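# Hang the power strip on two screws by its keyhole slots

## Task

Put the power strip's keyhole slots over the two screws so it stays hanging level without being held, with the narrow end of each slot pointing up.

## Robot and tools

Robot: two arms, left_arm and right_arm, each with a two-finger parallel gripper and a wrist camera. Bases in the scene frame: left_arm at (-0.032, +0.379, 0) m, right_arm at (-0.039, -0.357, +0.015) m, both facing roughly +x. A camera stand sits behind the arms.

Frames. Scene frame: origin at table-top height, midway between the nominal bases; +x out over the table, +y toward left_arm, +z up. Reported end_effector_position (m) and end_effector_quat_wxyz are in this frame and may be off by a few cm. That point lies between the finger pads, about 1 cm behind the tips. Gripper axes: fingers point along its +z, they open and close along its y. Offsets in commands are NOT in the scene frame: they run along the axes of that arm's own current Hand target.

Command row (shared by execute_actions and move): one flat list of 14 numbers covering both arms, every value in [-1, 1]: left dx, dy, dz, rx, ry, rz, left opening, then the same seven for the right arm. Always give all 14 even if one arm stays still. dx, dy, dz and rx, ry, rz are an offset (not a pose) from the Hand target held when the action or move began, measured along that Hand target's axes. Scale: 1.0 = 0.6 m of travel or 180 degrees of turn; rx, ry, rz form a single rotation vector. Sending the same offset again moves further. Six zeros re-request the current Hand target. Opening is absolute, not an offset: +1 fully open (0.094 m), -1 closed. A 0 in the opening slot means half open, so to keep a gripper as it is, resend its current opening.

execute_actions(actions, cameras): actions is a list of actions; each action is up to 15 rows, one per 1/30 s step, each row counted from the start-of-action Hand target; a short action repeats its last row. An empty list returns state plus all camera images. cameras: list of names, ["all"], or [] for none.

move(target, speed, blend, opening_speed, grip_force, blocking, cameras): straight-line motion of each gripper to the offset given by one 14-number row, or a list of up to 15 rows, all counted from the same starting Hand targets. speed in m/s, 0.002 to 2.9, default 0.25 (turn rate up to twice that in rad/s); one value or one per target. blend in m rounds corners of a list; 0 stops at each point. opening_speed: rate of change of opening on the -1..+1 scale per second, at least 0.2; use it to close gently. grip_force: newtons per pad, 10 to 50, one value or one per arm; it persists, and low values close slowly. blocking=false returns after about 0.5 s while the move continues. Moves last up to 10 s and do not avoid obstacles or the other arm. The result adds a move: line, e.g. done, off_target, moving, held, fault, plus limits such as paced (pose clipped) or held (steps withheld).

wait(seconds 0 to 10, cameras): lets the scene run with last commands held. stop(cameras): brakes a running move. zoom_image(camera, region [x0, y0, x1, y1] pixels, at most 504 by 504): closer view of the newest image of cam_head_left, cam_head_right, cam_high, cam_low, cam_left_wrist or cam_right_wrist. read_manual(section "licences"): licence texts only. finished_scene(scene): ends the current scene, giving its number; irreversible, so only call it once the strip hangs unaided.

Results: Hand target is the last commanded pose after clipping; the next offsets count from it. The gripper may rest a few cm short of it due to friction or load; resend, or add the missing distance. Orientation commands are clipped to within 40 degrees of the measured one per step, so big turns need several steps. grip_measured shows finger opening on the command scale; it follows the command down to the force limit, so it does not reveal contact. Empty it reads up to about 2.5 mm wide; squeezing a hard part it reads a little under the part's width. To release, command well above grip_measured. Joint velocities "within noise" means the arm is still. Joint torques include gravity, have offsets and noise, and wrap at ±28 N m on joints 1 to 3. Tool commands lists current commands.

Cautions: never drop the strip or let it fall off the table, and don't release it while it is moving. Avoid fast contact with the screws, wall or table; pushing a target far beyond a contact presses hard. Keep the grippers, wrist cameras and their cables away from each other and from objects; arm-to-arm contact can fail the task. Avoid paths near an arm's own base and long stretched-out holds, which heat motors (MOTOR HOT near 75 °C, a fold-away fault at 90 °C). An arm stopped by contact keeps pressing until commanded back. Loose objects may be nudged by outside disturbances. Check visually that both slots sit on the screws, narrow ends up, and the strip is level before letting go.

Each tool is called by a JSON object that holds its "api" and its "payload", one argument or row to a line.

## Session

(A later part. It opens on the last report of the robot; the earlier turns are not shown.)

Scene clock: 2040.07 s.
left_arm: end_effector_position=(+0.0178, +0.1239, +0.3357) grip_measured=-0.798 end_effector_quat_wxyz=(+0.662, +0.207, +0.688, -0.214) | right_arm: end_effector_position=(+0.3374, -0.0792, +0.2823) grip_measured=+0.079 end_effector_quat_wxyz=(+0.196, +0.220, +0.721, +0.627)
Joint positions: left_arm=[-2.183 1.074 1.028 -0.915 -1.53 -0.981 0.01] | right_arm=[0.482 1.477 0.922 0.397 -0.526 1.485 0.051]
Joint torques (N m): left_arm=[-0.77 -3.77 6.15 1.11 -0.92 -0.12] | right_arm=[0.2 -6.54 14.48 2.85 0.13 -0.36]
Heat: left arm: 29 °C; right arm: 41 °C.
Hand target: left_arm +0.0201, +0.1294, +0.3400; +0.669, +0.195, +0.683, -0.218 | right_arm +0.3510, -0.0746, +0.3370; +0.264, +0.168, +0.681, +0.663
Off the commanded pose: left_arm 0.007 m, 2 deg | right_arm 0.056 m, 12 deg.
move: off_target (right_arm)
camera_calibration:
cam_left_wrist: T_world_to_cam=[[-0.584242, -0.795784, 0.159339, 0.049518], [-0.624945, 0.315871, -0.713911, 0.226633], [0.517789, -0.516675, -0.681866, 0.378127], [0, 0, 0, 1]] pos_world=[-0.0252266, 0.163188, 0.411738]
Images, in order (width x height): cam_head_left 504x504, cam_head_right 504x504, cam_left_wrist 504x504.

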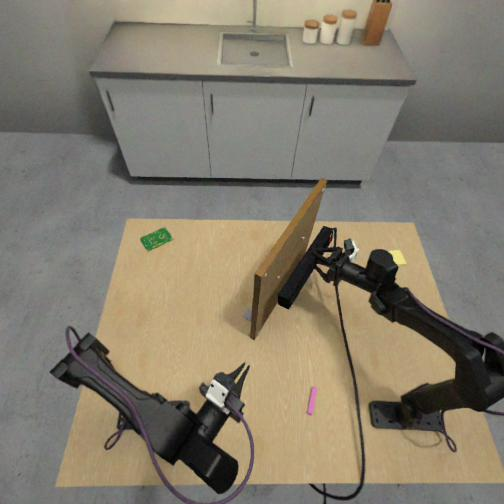

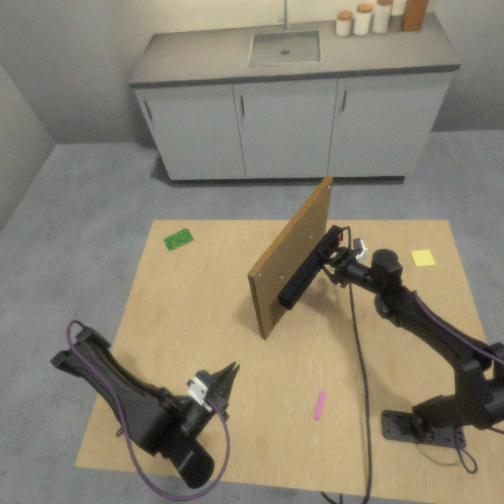

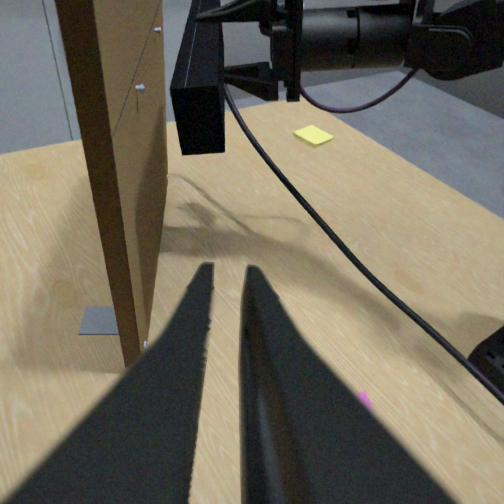

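{"api": "move", "payload": {
  "target": [0,0,0,0,0,0,-0.8,0,0.011,0.037,-0.05,0,0,-0.2],
  "speed": 0.08,
  "cameras": ["cam_left_wrist","cam_head_left","cam_head_right"]
}}

{"api": "zoom_image", "payload": {
  "camera": "cam_left_wrist",
  "region": [90, 0, 290, 190]
}}

{"api": "zoom_image", "payload": {
  "camera": "cam_head_left",
  "region": [240, 190, 380, 340]
}}

{"api": "zoom_image", "payload": {
  "camera": "cam_head_right",
  "region": [240, 190, 380, 340]
}}

Scene clock: 2077.00 s.
left_arm: end_effector_position=(+0.0178, +0.1239, +0.3357) grip_measured=-0.798 end_effector_quat_wxyz=(+0.662, +0.207, +0.688, -0.214) | right_arm: end_effector_position=(+0.3509, -0.0587, +0.2850) grip_measured=+0.079 end_effector_quat_wxyz=(+0.201, +0.205, +0.685, +0.670)
Joint positions: left_arm=[-2.183 1.074 1.028 -0.915 -1.53 -0.981 0.01] | right_arm=[0.511 1.597 0.922 0.649 -0.521 1.558 0.051]
Joint torques (N m): left_arm=[-0.69 -3.88 5.87 1.09 -0.94 -0.14] | right_arm=[0.16 -6.79 13.09 3.31 0.28 -0.31]
Heat: left arm: 28 °C; right arm: 45 °C.
Hand target: left_arm +0.0201, +0.1294, +0.3400; +0.669, +0.195, +0.683, -0.218 | right_arm +0.3632, -0.0561, +0.3439; +0.276, +0.147, +0.626, +0.714
Off the commanded pose: left_arm 0.007 m, 2 deg | right_arm 0.060 m, 14 deg.
move: off_target (right_arm)
camera_calibration:
cam_left_wrist: T_world_to_cam=[[-0.584242, -0.795784, 0.159339, 0.049518], [-0.624945, 0.315871, -0.713911, 0.226633], [0.517789, -0.516675, -0.681866, 0.378127], [0, 0, 0, 1]] pos_world=[-0.0252266, 0.163188, 0.411738]
Images, in order (width x height): cam_head_left 504x504, cam_head_right 504x504, cam_left_wrist 504x504.

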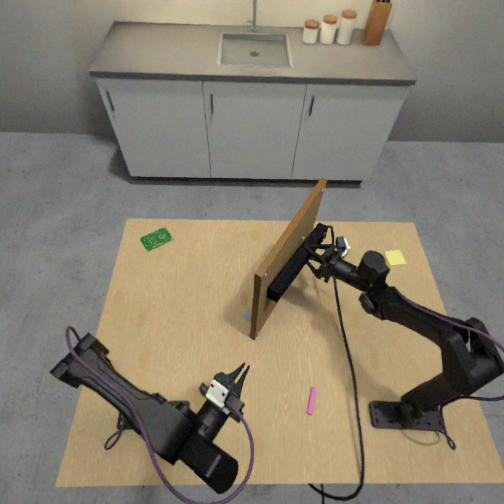

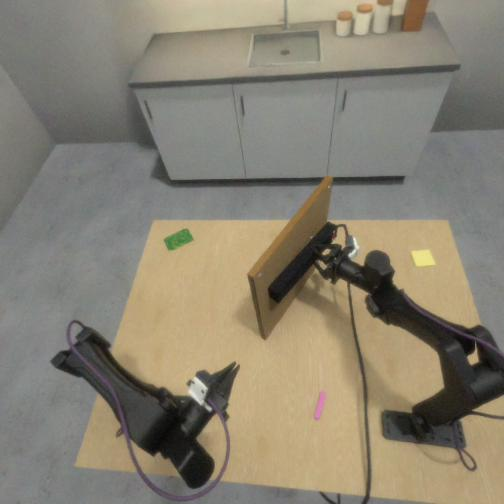

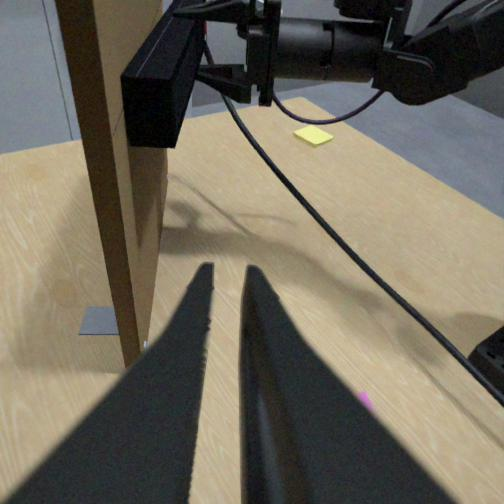

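Scaled by 2.520 from the camera's 504x504 image, which has a finer 720x720 frame.

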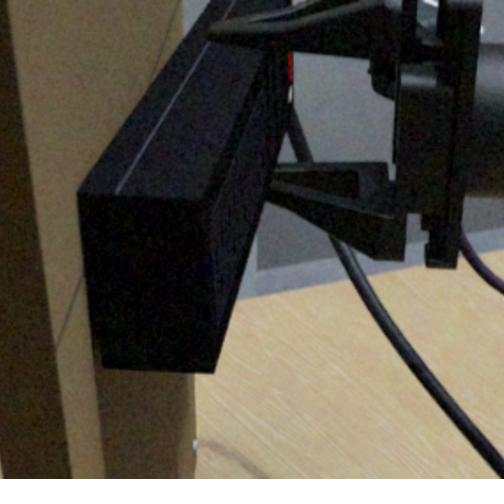

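Scaled by 3.360 from the camera's 504x504 image, which has a finer 720x720 frame.

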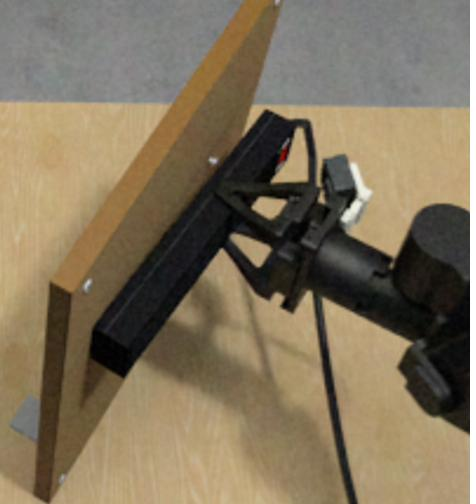

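Scaled by 3.360 from the camera's 504x504 image, which has a finer 720x720 frame.

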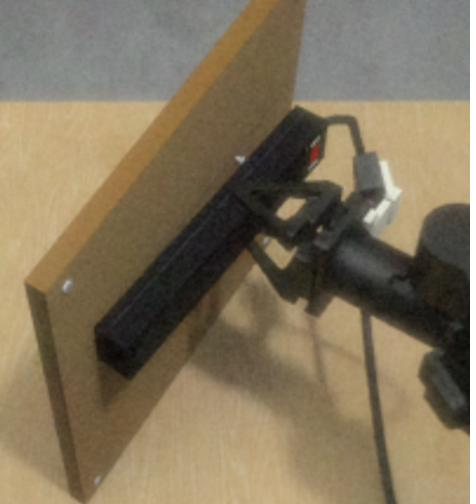

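{"api": "move", "payload": {
  "target": [0,0,0,0,0,0,-0.8,0,0.009,0,0,0.036,0,-0.2],
  "speed": 0.08,
  "cameras": ["cam_left_wrist","cam_head_left","cam_head_right"]
}}

{"api": "zoom_image", "payload": {
  "camera": "cam_left_wrist",
  "region": [90, 0, 290, 190]
}}

{"api": "zoom_image", "payload": {
  "camera": "cam_head_left",
  "region": [240, 190, 380, 340]
}}

{"api": "zoom_image", "payload": {
  "camera": "cam_head_right",
  "region": [240, 190, 380, 340]
}}

Scene clock: 2109.37 s.
left_arm: end_effector_position=(+0.0178, +0.1239, +0.3357) grip_measured=-0.798 end_effector_quat_wxyz=(+0.662, +0.207, +0.688, -0.214) | right_arm: end_effector_position=(+0.3478, -0.0567, +0.2892) grip_measured=+0.079 end_effector_quat_wxyz=(+0.166, +0.173, +0.690, +0.683)
Joint positions: left_arm=[-2.183 1.074 1.028 -0.915 -1.53 -0.981 0.01] | right_arm=[0.476 1.622 0.957 0.649 -0.653 1.569 0.051]
Joint torques (N m): left_arm=[-0.44 -3.99 6.13 1.04 -0.88 -0.13] | right_arm=[-1.28 -7.02 15.25 2.99 0.03 -0.4]
Heat: left arm: 28 °C; right arm: 58 °C.
Hand target: left_arm +0.0201, +0.1294, +0.3400; +0.669, +0.195, +0.683, -0.218 | right_arm +0.3621, -0.0564, +0.3490; +0.240, +0.107, +0.641, +0.721
Off the commanded pose: left_arm 0.007 m, 2 deg | right_arm 0.062 m, 14 deg.
move: off_target (right_arm)
camera_calibration:
cam_left_wrist: T_world_to_cam=[[-0.584242, -0.795784, 0.159339, 0.049518], [-0.624945, 0.315871, -0.713911, 0.226633], [0.517789, -0.516675, -0.681866, 0.378127], [0, 0, 0, 1]] pos_world=[-0.0252266, 0.163188, 0.411738]
Images, in order (width x height): cam_head_left 504x504, cam_head_right 504x504, cam_left_wrist 504x504.

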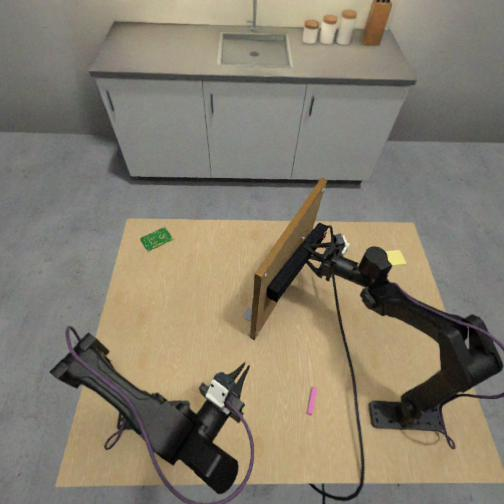

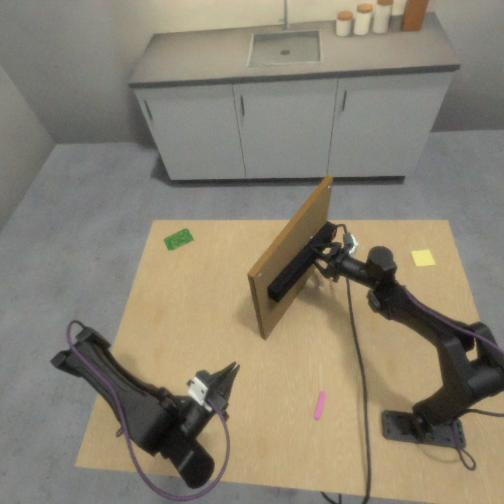

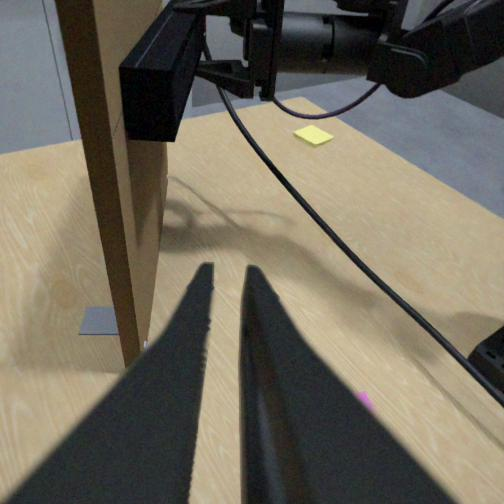

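Scaled by 2.520 from the camera's 504x504 image, which has a finer 720x720 frame.

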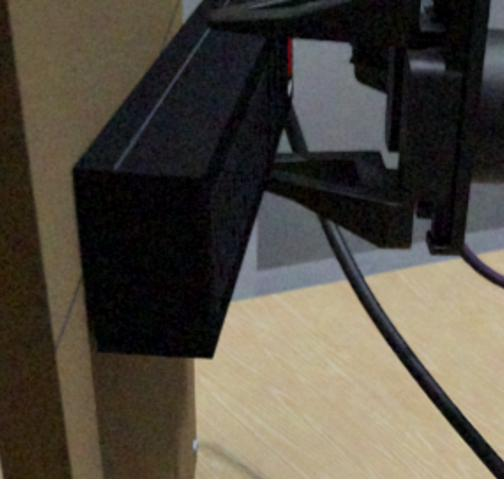

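Scaled by 3.360 from the camera's 504x504 image, which has a finer 720x720 frame.

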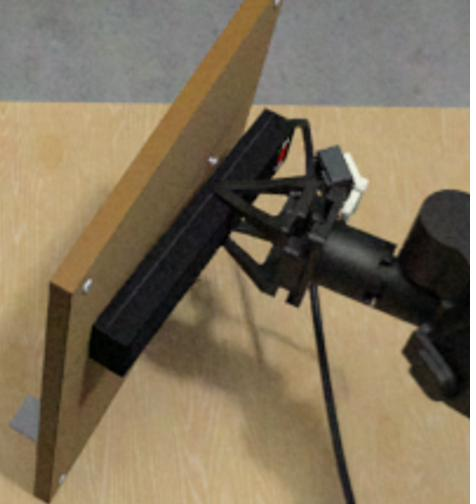

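Scaled by 3.360 from the camera's 504x504 image, which has a finer 720x720 frame.

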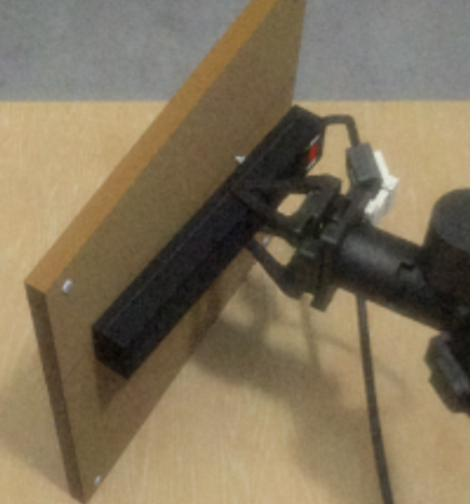

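{"api": "move", "payload": {
  "target": [0,0,0,0,0,0,-0.8,0,0,0.03,0,-0.01,0,-0.2],
  "speed": 0.06,
  "cameras": ["cam_left_wrist","cam_head_left","cam_head_right"]
}}

{"api": "zoom_image", "payload": {
  "camera": "cam_left_wrist",
  "region": [90, 0, 290, 190]
}}

{"api": "zoom_image", "payload": {
  "camera": "cam_head_left",
  "region": [240, 190, 380, 340]
}}

{"api": "zoom_image", "payload": {
  "camera": "cam_head_right",
  "region": [240, 190, 380, 340]
}}

Scene clock: 2131.70 s.
left_arm: end_effector_position=(+0.0178, +0.1239, +0.3357) grip_measured=-0.798 end_effector_quat_wxyz=(+0.662, +0.207, +0.688, -0.214) | right_arm: end_effector_position=(+0.3505, -0.0489, +0.2903) grip_measured=+0.079 end_effector_quat_wxyz=(+0.161, +0.172, +0.691, +0.684)
Joint positions: left_arm=[-2.183 1.074 1.028 -0.915 -1.53 -0.981 0.01] | right_arm=[0.489 1.646 0.986 0.644 -0.65 1.574 0.051]
Joint torques (N m): left_arm=[-0.64 -3.96 6.08 1.07 -0.86 -0.13] | right_arm=[1.42 -6.84 16.36 2.94 0.68 -0.41]
Heat: left arm: 28 °C; right arm: 58 °C.
Hand target: left_arm +0.0201, +0.1294, +0.3400; +0.669, +0.195, +0.683, -0.218 | right_arm +0.3703, -0.0407, +0.3519; +0.250, +0.118, +0.637, +0.719
Off the commanded pose: left_arm 0.007 m, 2 deg | right_arm 0.065 m, 14 deg.
move: off_target (right_arm)
camera_calibration:
cam_left_wrist: T_world_to_cam=[[-0.584242, -0.795784, 0.159339, 0.049518], [-0.624945, 0.315871, -0.713911, 0.226633], [0.517789, -0.516675, -0.681866, 0.378127], [0, 0, 0, 1]] pos_world=[-0.0252266, 0.163188, 0.411738]
Images, in order (width x height): cam_head_left 504x504, cam_head_right 504x504, cam_left_wrist 504x504.

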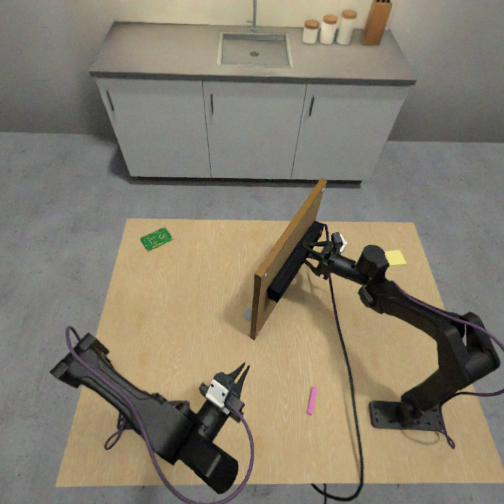

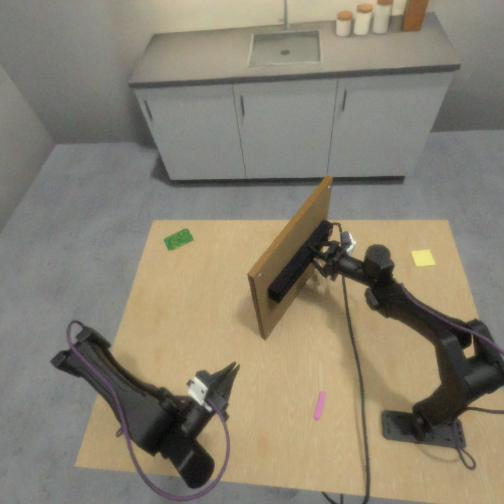

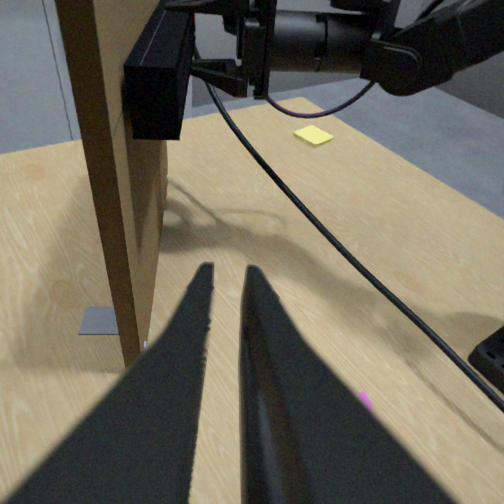

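Scaled by 2.520 from the camera's 504x504 image, which has a finer 720x720 frame.

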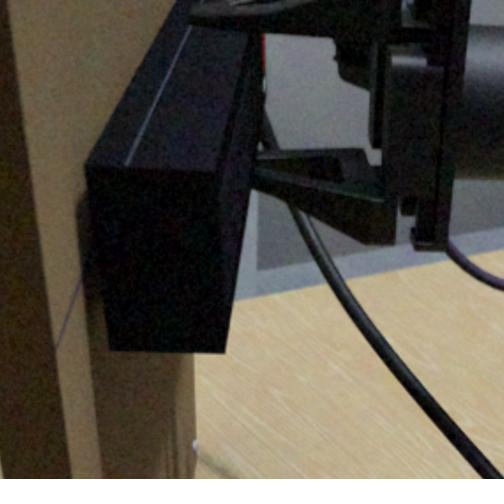

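Scaled by 3.360 from the camera's 504x504 image, which has a finer 720x720 frame.

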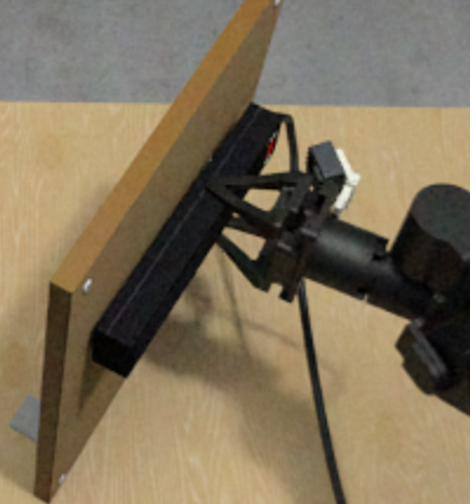

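Scaled by 3.360 from the camera's 504x504 image, which has a finer 720x720 frame.

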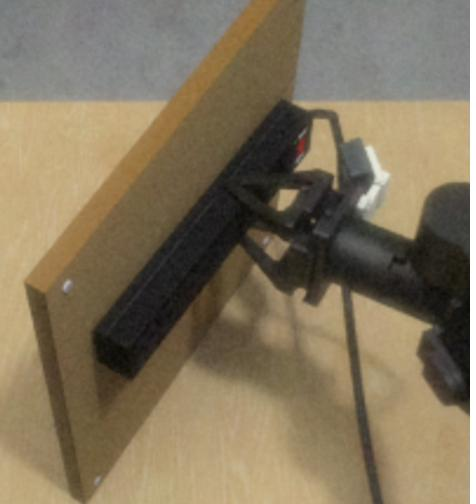

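{"api": "move", "payload": {
  "target": [0,0,0,0,0,0,-0.8,0,0,0.03,0,0,0,-0.2],
  "speed": 0.05,
  "cameras": ["cam_left_wrist","cam_head_left"]
}}

{"api": "zoom_image", "payload": {
  "camera": "cam_left_wrist",
  "region": [90, 0, 290, 190]
}}

{"api": "zoom_image", "payload": {
  "camera": "cam_head_left",
  "region": [240, 190, 380, 340]
}}

Scene clock: 2148.13 s.
left_arm: end_effector_position=(+0.0178, +0.1239, +0.3357) grip_measured=-0.798 end_effector_quat_wxyz=(+0.662, +0.207, +0.688, -0.214) | right_arm: end_effector_position=(+0.3518, -0.0458, +0.2895) grip_measured=+0.079 end_effector_quat_wxyz=(+0.155, +0.177, +0.695, +0.679)
Joint positions: left_arm=[-2.183 1.074 1.028 -0.915 -1.53 -0.981 0.01] | right_arm=[0.496 1.649 1.007 0.605 -0.643 1.573 0.051]
Joint torques (N m): left_arm=[-0.47 -3.93 6.09 1.09 -0.86 -0.17] | right_arm=[3.22 -4.64 19.21 3.06 0.85 -0.39]
Heat: left arm: 28 °C; right arm: 56 °C.
Hand target: left_arm +0.0201, +0.1294, +0.3400; +0.669, +0.195, +0.683, -0.218 | right_arm +0.3792, -0.0252, +0.3548; +0.250, +0.118, +0.637, +0.719
Off the commanded pose: left_arm 0.007 m, 2 deg | right_arm 0.074 m, 15 deg.
move: off_target (right_arm)
camera_calibration:
cam_left_wrist: T_world_to_cam=[[-0.584242, -0.795784, 0.159339, 0.049518], [-0.624945, 0.315871, -0.713911, 0.226633], [0.517789, -0.516675, -0.681866, 0.378127], [0, 0, 0, 1]] pos_world=[-0.0252266, 0.163188, 0.411738]
Images, in order (width x height): cam_head_left 504x504, cam_left_wrist 504x504.

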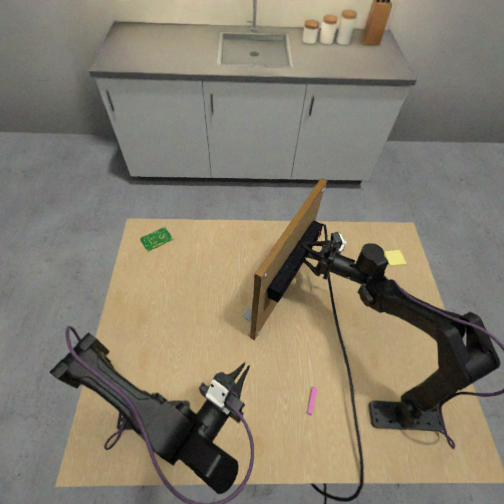

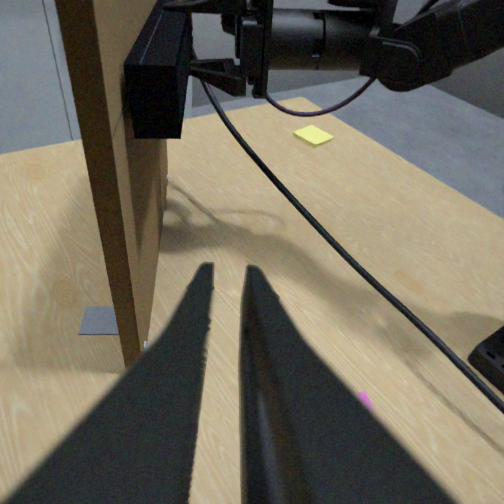

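Scaled by 2.520 from the camera's 504x504 image, which has a finer 720x720 frame.

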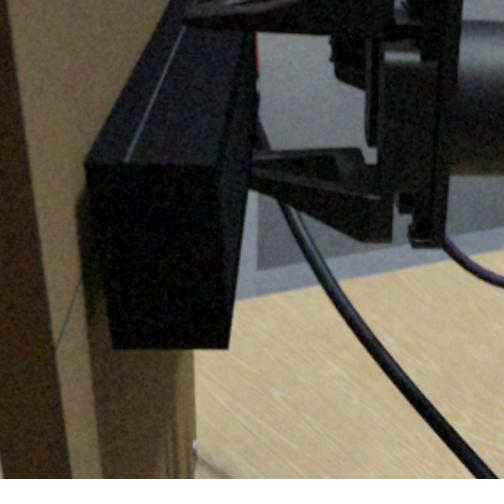

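Scaled by 3.360 from the camera's 504x504 image, which has a finer 720x720 frame.

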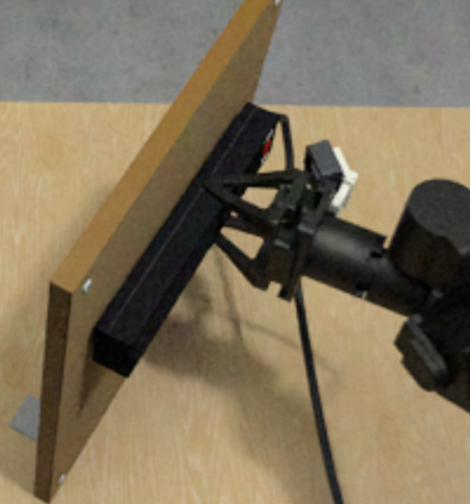

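{"api": "move", "payload": {
  "target": [
    [0,0,0,0,0,0,-0.8,0,-0.01,-0.01,0,0,0,-0.2],
    [0,0,0,0,0,0,-0.8,0,-0.03,-0.015,0,0,0,-0.2]
  ],
  "speed": 0.03,
  "cameras": ["cam_left_wrist","cam_head_left"]
}}

{"api": "zoom_image", "payload": {
  "camera": "cam_left_wrist",
  "region": [90, 0, 290, 190]
}}

{"api": "zoom_image", "payload": {
  "camera": "cam_head_left",
  "region": [240, 190, 380, 340]
}}

Scene clock: 2170.43 s.
left_arm: end_effector_position=(+0.0178, +0.1239, +0.3357) grip_measured=-0.798 end_effector_quat_wxyz=(+0.662, +0.207, +0.688, -0.214) | right_arm: end_effector_position=(+0.3520, -0.0461, +0.2888) grip_measured=+0.079 end_effector_quat_wxyz=(+0.150, +0.167, +0.694, +0.684)
Joint positions: left_arm=[-2.183 1.074 1.028 -0.915 -1.53 -0.981 0.01] | right_arm=[0.485 1.664 1.007 0.634 -0.676 1.577 0.051]
Joint torques (N m): left_arm=[-0.66 -3.78 5.96 1.06 -0.84 -0.14] | right_arm=[2.77 -3.93 15.46 3.27 1.02 -0.48]
Heat: left arm: 28 °C; right arm: 62 °C.
Hand target: left_arm +0.0201, +0.1294, +0.3400; +0.669, +0.195, +0.683, -0.218 | right_arm +0.3786, -0.0319, +0.3359; +0.251, +0.118, +0.637, +0.719
Off the commanded pose: left_arm 0.007 m, 2 deg | right_arm 0.056 m, 15 deg.
move: off_target (right_arm)
camera_calibration:
cam_left_wrist: T_world_to_cam=[[-0.584242, -0.795784, 0.159339, 0.049518], [-0.624945, 0.315871, -0.713911, 0.226633], [0.517789, -0.516675, -0.681866, 0.378127], [0, 0, 0, 1]] pos_world=[-0.0252266, 0.163188, 0.411738]
Images, in order (width x height): cam_head_left 504x504, cam_left_wrist 504x504.

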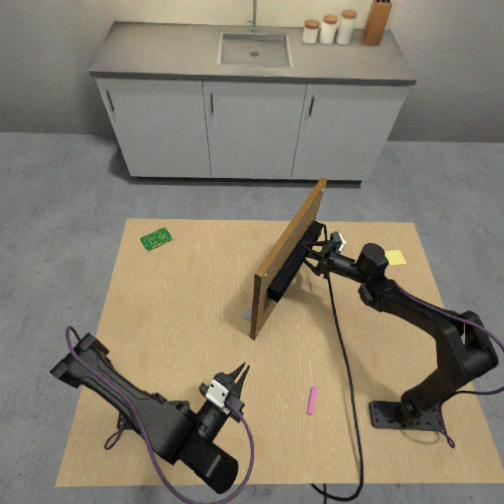

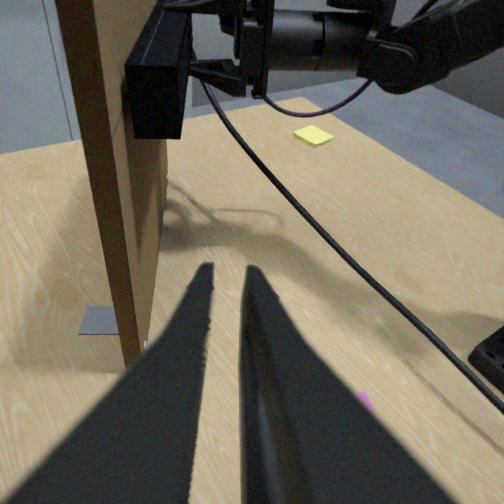

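Scaled by 2.520 from the camera's 504x504 image, which has a finer 720x720 frame.

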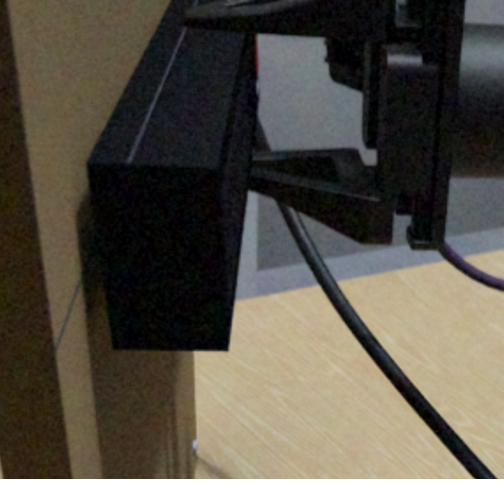

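Scaled by 3.360 from the camera's 504x504 image, which has a finer 720x720 frame.

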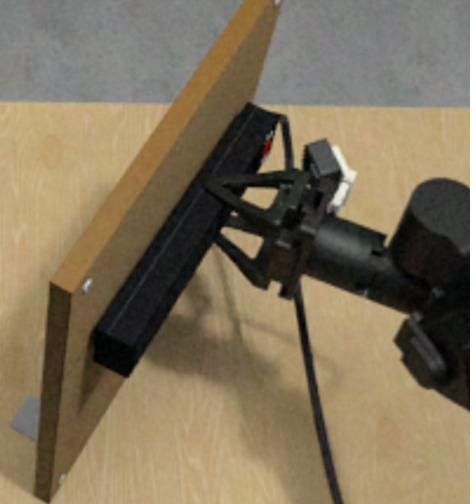

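{"api": "move", "payload": {
  "target": [
    [0,0,0,0,0,0,-0.8,0,-0.03,0,0,0,0,-0.2]
  ],
  "speed": 0.03,
  "cameras": ["cam_left_wrist","cam_head_left"]
}}

{"api": "zoom_image", "payload": {
  "camera": "cam_left_wrist",
  "region": [90, 0, 290, 190]
}}

{"api": "zoom_image", "payload": {
  "camera": "cam_head_left",
  "region": [240, 190, 380, 340]
}}

Scene clock: 2177.37 s.
left_arm: end_effector_position=(+0.0178, +0.1239, +0.3357) grip_measured=-0.798 end_effector_quat_wxyz=(+0.662, +0.207, +0.688, -0.214) | right_arm: end_effector_position=(+0.3522, -0.0455, +0.2876) grip_measured=+0.079 end_effector_quat_wxyz=(+0.139, +0.145, +0.687, +0.698)
Joint positions: left_arm=[-2.183 1.074 1.028 -0.915 -1.53 -0.981 0.01] | right_arm=[0.468 1.703 1.007 0.716 -0.741 1.595 0.051]
Joint torques (N m): left_arm=[-0.38 -4 5.85 1.1 -0.88 -0.1] | right_arm=[4 -3.43 14.04 3.01 1.58 -0.63]
Heat: left arm: 28 °C; right arm: 63 °C.
Hand target: left_arm +0.0201, +0.1294, +0.3400; +0.669, +0.195, +0.683, -0.218 | right_arm +0.3822, -0.0306, +0.3183; +0.250, +0.118, +0.637, +0.719
Off the commanded pose: left_arm 0.007 m, 2 deg | right_arm 0.046 m, 15 deg.
move: off_target (right_arm)
camera_calibration:
cam_left_wrist: T_world_to_cam=[[-0.584242, -0.795784, 0.159339, 0.049518], [-0.624945, 0.315871, -0.713911, 0.226633], [0.517789, -0.516675, -0.681866, 0.378127], [0, 0, 0, 1]] pos_world=[-0.0252266, 0.163188, 0.411738]
Images, in order (width x height): cam_head_left 504x504, cam_left_wrist 504x504.

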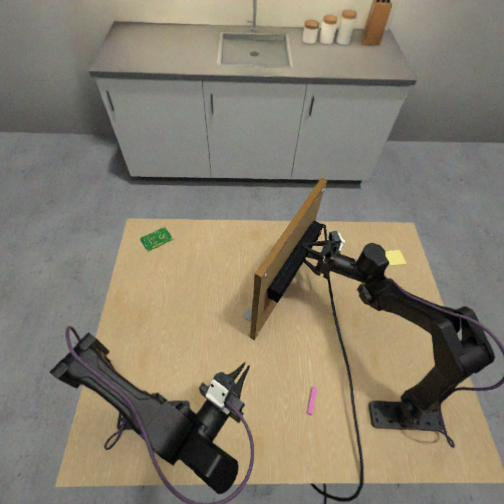

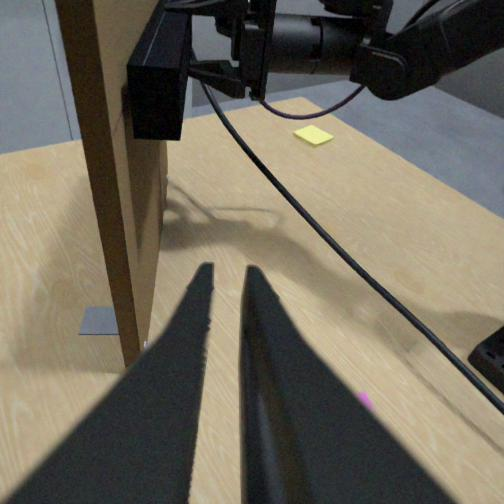

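Scaled by 2.520 from the camera's 504x504 image, which has a finer 720x720 frame.

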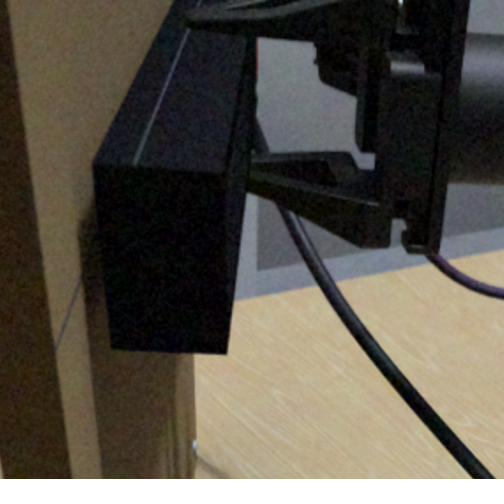

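Scaled by 3.360 from the camera's 504x504 image, which has a finer 720x720 frame.

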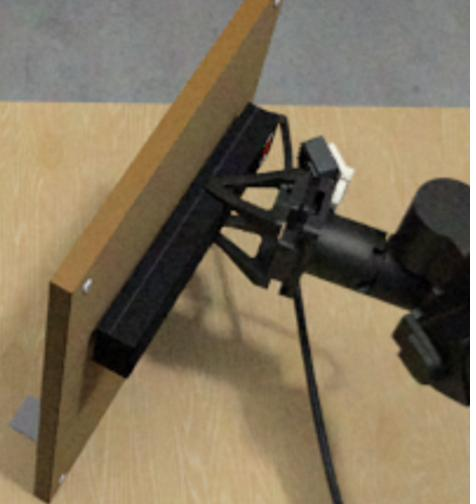

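{"api": "move", "payload": {
  "target": [
    [0,0,0,0,0,0,-0.8,0,0,-0.035,0,0,0,-0.2]
  ],
  "speed": 0.03,
  "cameras": ["cam_left_wrist","cam_head_left"]
}}

{"api": "zoom_image", "payload": {
  "camera": "cam_left_wrist",
  "region": [90, 0, 290, 190]
}}

{"api": "zoom_image", "payload": {
  "camera": "cam_head_left",
  "region": [240, 190, 380, 340]
}}

Scene clock: 2189.40 s.
left_arm: end_effector_position=(+0.0178, +0.1239, +0.3357) grip_measured=-0.798 end_effector_quat_wxyz=(+0.662, +0.207, +0.688, -0.214) | right_arm: end_effector_position=(+0.3520, -0.0475, +0.2879) grip_measured=+0.079 end_effector_quat_wxyz=(+0.146, +0.146, +0.680, +0.703)
Joint positions: left_arm=[-2.183 1.074 1.028 -0.915 -1.53 -0.981 0.01] | right_arm=[0.468 1.703 0.986 0.76 -0.729 1.606 0.051]
Joint torques (N m): left_arm=[-0.59 -3.79 5.94 1.09 -0.89 -0.11] | right_arm=[1.1 -6.32 9.61 2.95 1.21 -0.69]
Heat: left arm: 28 °C; right arm: 63 °C.
Hand target: left_arm +0.0201, +0.1294, +0.3400; +0.669, +0.195, +0.683, -0.218 | right_arm +0.3720, -0.0487, +0.3149; +0.250, +0.118, +0.637, +0.719
Off the commanded pose: left_arm 0.007 m, 2 deg | right_arm 0.034 m, 13 deg.
move: off_target (right_arm)
camera_calibration:
cam_left_wrist: T_world_to_cam=[[-0.584242, -0.795784, 0.159339, 0.049518], [-0.624945, 0.315871, -0.713911, 0.226633], [0.517789, -0.516675, -0.681866, 0.378127], [0, 0, 0, 1]] pos_world=[-0.0252266, 0.163188, 0.411738]
Images, in order (width x height): cam_head_left 504x504, cam_left_wrist 504x504.

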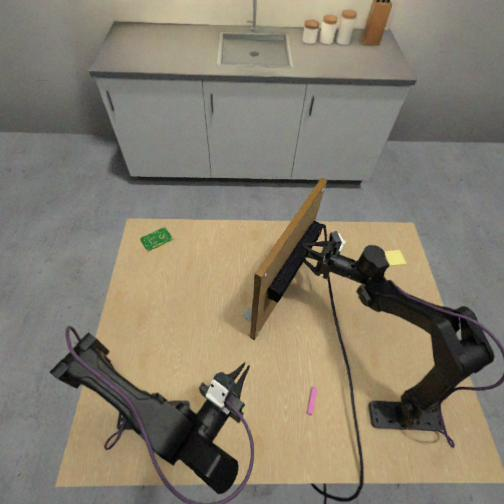

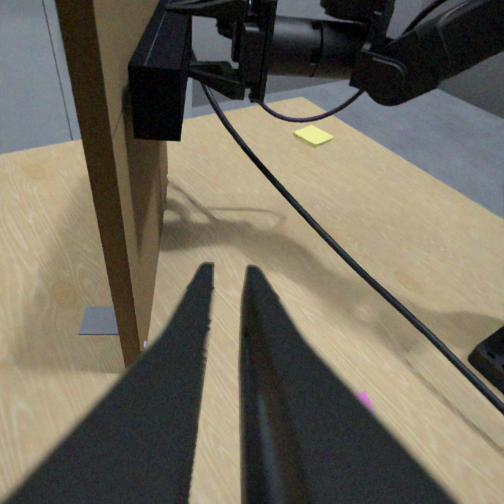

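Scaled by 2.520 from the camera's 504x504 image, which has a finer 720x720 frame.

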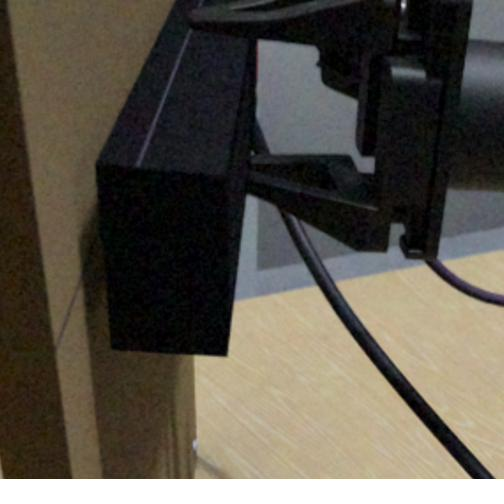

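Scaled by 3.360 from the camera's 504x504 image, which has a finer 720x720 frame.

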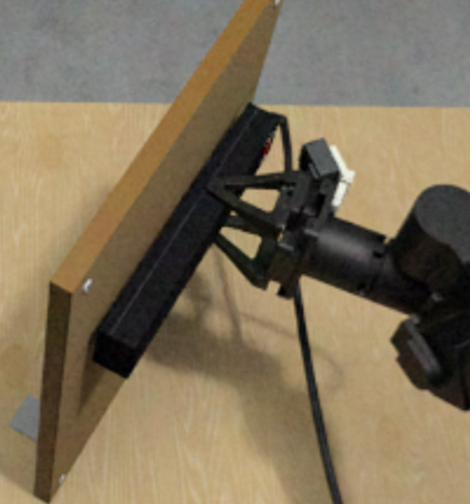

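{"api": "move", "payload": {
  "target": [
    [0,0,0,0,0,0,-0.8,0,-0.03,0,0,0,0,-0.2]
  ],
  "speed": 0.03,
  "cameras": ["cam_left_wrist","cam_head_left","cam_head_right"]
}}

{"api": "zoom_image", "payload": {
  "camera": "cam_left_wrist",
  "region": [90, 0, 290, 190]
}}

{"api": "zoom_image", "payload": {
  "camera": "cam_head_left",
  "region": [240, 190, 380, 340]
}}

{"api": "zoom_image", "payload": {
  "camera": "cam_head_right",
  "region": [240, 190, 380, 340]
}}

Scene clock: 2196.97 s.
left_arm: end_effector_position=(+0.0178, +0.1239, +0.3357) grip_measured=-0.798 end_effector_quat_wxyz=(+0.662, +0.207, +0.688, -0.214) | right_arm: end_effector_position=(+0.3519, -0.0472, +0.2861) grip_measured=+0.079 end_effector_quat_wxyz=(+0.151, +0.135, +0.665, +0.719)
Joint positions: left_arm=[-2.183 1.074 1.028 -0.915 -1.53 -0.981 0.01] | right_arm=[0.466 1.738 0.961 0.882 -0.738 1.636 0.051]
Joint torques (N m): left_arm=[-0.59 -4.11 6.12 1.06 -0.83 -0.1] | right_arm=[1.1 -4.68 10.24 2.43 1.3 -0.96]
Heat: left arm: 28 °C; right arm: 63 °C.
Hand target: left_arm +0.0201, +0.1294, +0.3400; +0.669, +0.195, +0.683, -0.218 | right_arm +0.3758, -0.0476, +0.2974; +0.250, +0.118, +0.637, +0.719
Off the commanded pose: left_arm 0.007 m, 2 deg | right_arm 0.026 m, 12 deg.
move: off_target (right_arm)
camera_calibration:
cam_left_wrist: T_world_to_cam=[[-0.584242, -0.795784, 0.159339, 0.049518], [-0.624945, 0.315871, -0.713911, 0.226633], [0.517789, -0.516675, -0.681866, 0.378127], [0, 0, 0, 1]] pos_world=[-0.0252266, 0.163188, 0.411738]
Images, in order (width x height): cam_head_left 504x504, cam_head_right 504x504, cam_left_wrist 504x504.

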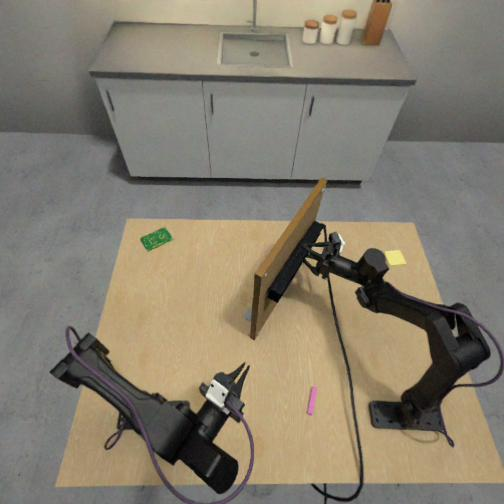

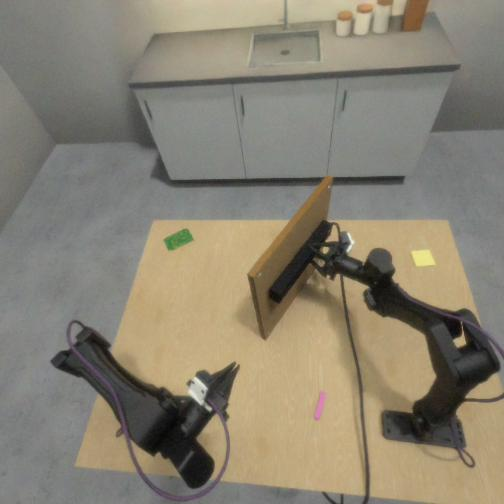

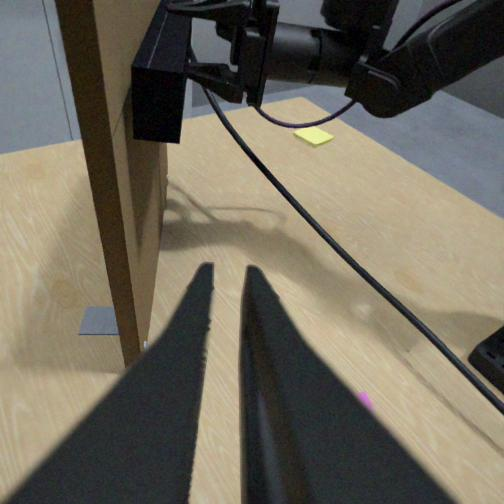

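Scaled by 2.520 from the camera's 504x504 image, which has a finer 720x720 frame.

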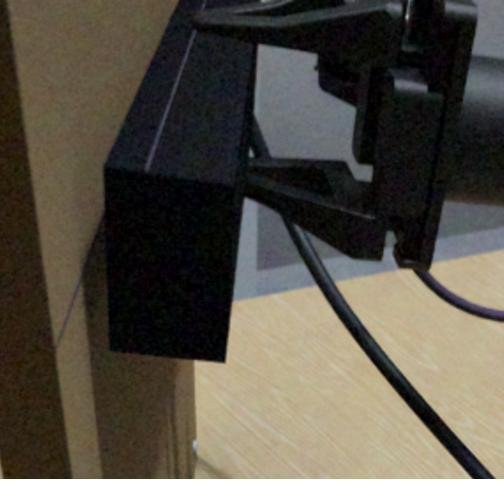

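Scaled by 3.360 from the camera's 504x504 image, which has a finer 720x720 frame.

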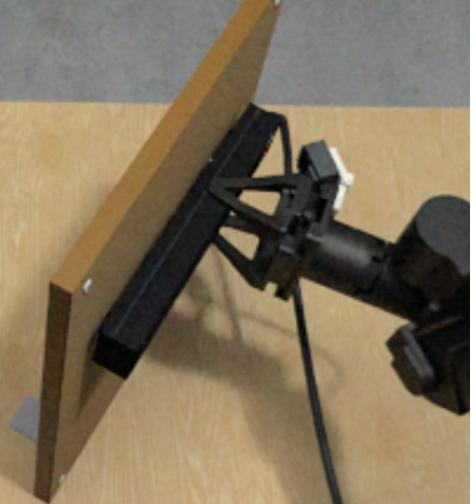

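Scaled by 3.360 from the camera's 504x504 image, which has a finer 720x720 frame.

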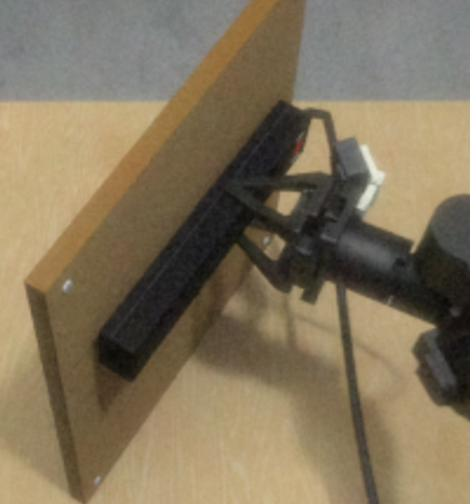

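{"api": "move", "payload": {
  "target": [
    [0,0,0,0,0,0,-0.8,0,-0.015,-0.03,0.03,0,0,-0.2]
  ],
  "speed": 0.03,
  "cameras": ["cam_left_wrist","cam_head_left"]
}}

{"api": "zoom_image", "payload": {
  "camera": "cam_left_wrist",
  "region": [90, 0, 290, 190]
}}

{"api": "zoom_image", "payload": {
  "camera": "cam_head_left",
  "region": [240, 190, 380, 340]
}}

Scene clock: 2207.37 s.
left_arm: end_effector_position=(+0.0178, +0.1239, +0.3357) grip_measured=-0.798 end_effector_quat_wxyz=(+0.662, +0.207, +0.688, -0.214) | right_arm: end_effector_position=(+0.3541, -0.0509, +0.2720) grip_measured=+0.079 end_effector_quat_wxyz=(+0.158, +0.142, +0.681, +0.701)
Joint positions: left_arm=[-2.183 1.074 1.028 -0.915 -1.53 -0.981 0.01] | right_arm=[0.461 1.732 0.947 0.827 -0.725 1.584 0.051]
Joint torques (N m): left_arm=[-0.36 -3.99 6.06 1.05 -0.83 -0.15] | right_arm=[-0.9 -9.68 7.8 1.85 0.97 -0.98]
Heat: left arm: 28 °C; right arm: 60 °C.
Hand target: left_arm +0.0201, +0.1294, +0.3400; +0.669, +0.195, +0.683, -0.218 | right_arm +0.3690, -0.0625, +0.2856; +0.245, +0.130, +0.670, +0.688
Off the commanded pose: left_arm 0.007 m, 2 deg | right_arm 0.023 m, 10 deg.
move: off_target (right_arm)
camera_calibration:
cam_left_wrist: T_world_to_cam=[[-0.584242, -0.795784, 0.159339, 0.049518], [-0.624945, 0.315871, -0.713911, 0.226633], [0.517789, -0.516675, -0.681866, 0.378127], [0, 0, 0, 1]] pos_world=[-0.0252266, 0.163188, 0.411738]
Images, in order (width x height): cam_head_left 504x504, cam_left_wrist 504x504.

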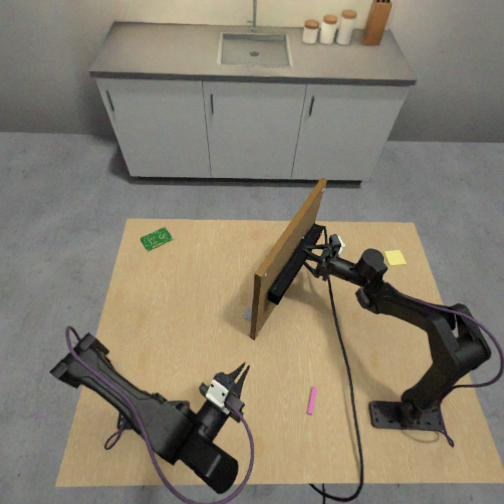

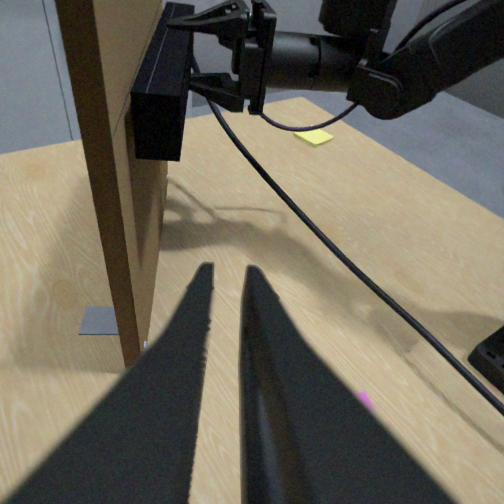

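Scaled by 2.520 from the camera's 504x504 image, which has a finer 720x720 frame.

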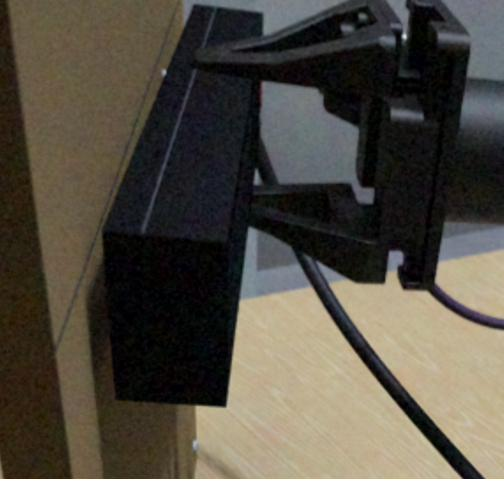

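Scaled by 3.360 from the camera's 504x504 image, which has a finer 720x720 frame.

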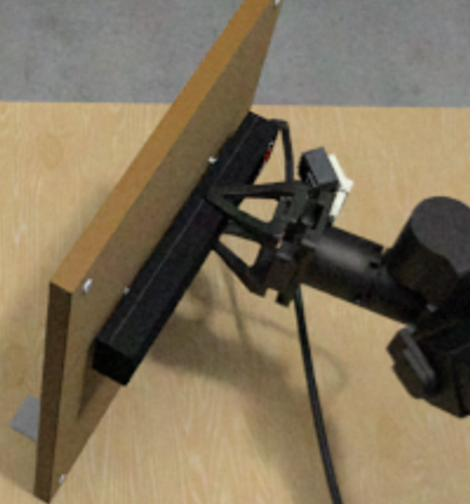

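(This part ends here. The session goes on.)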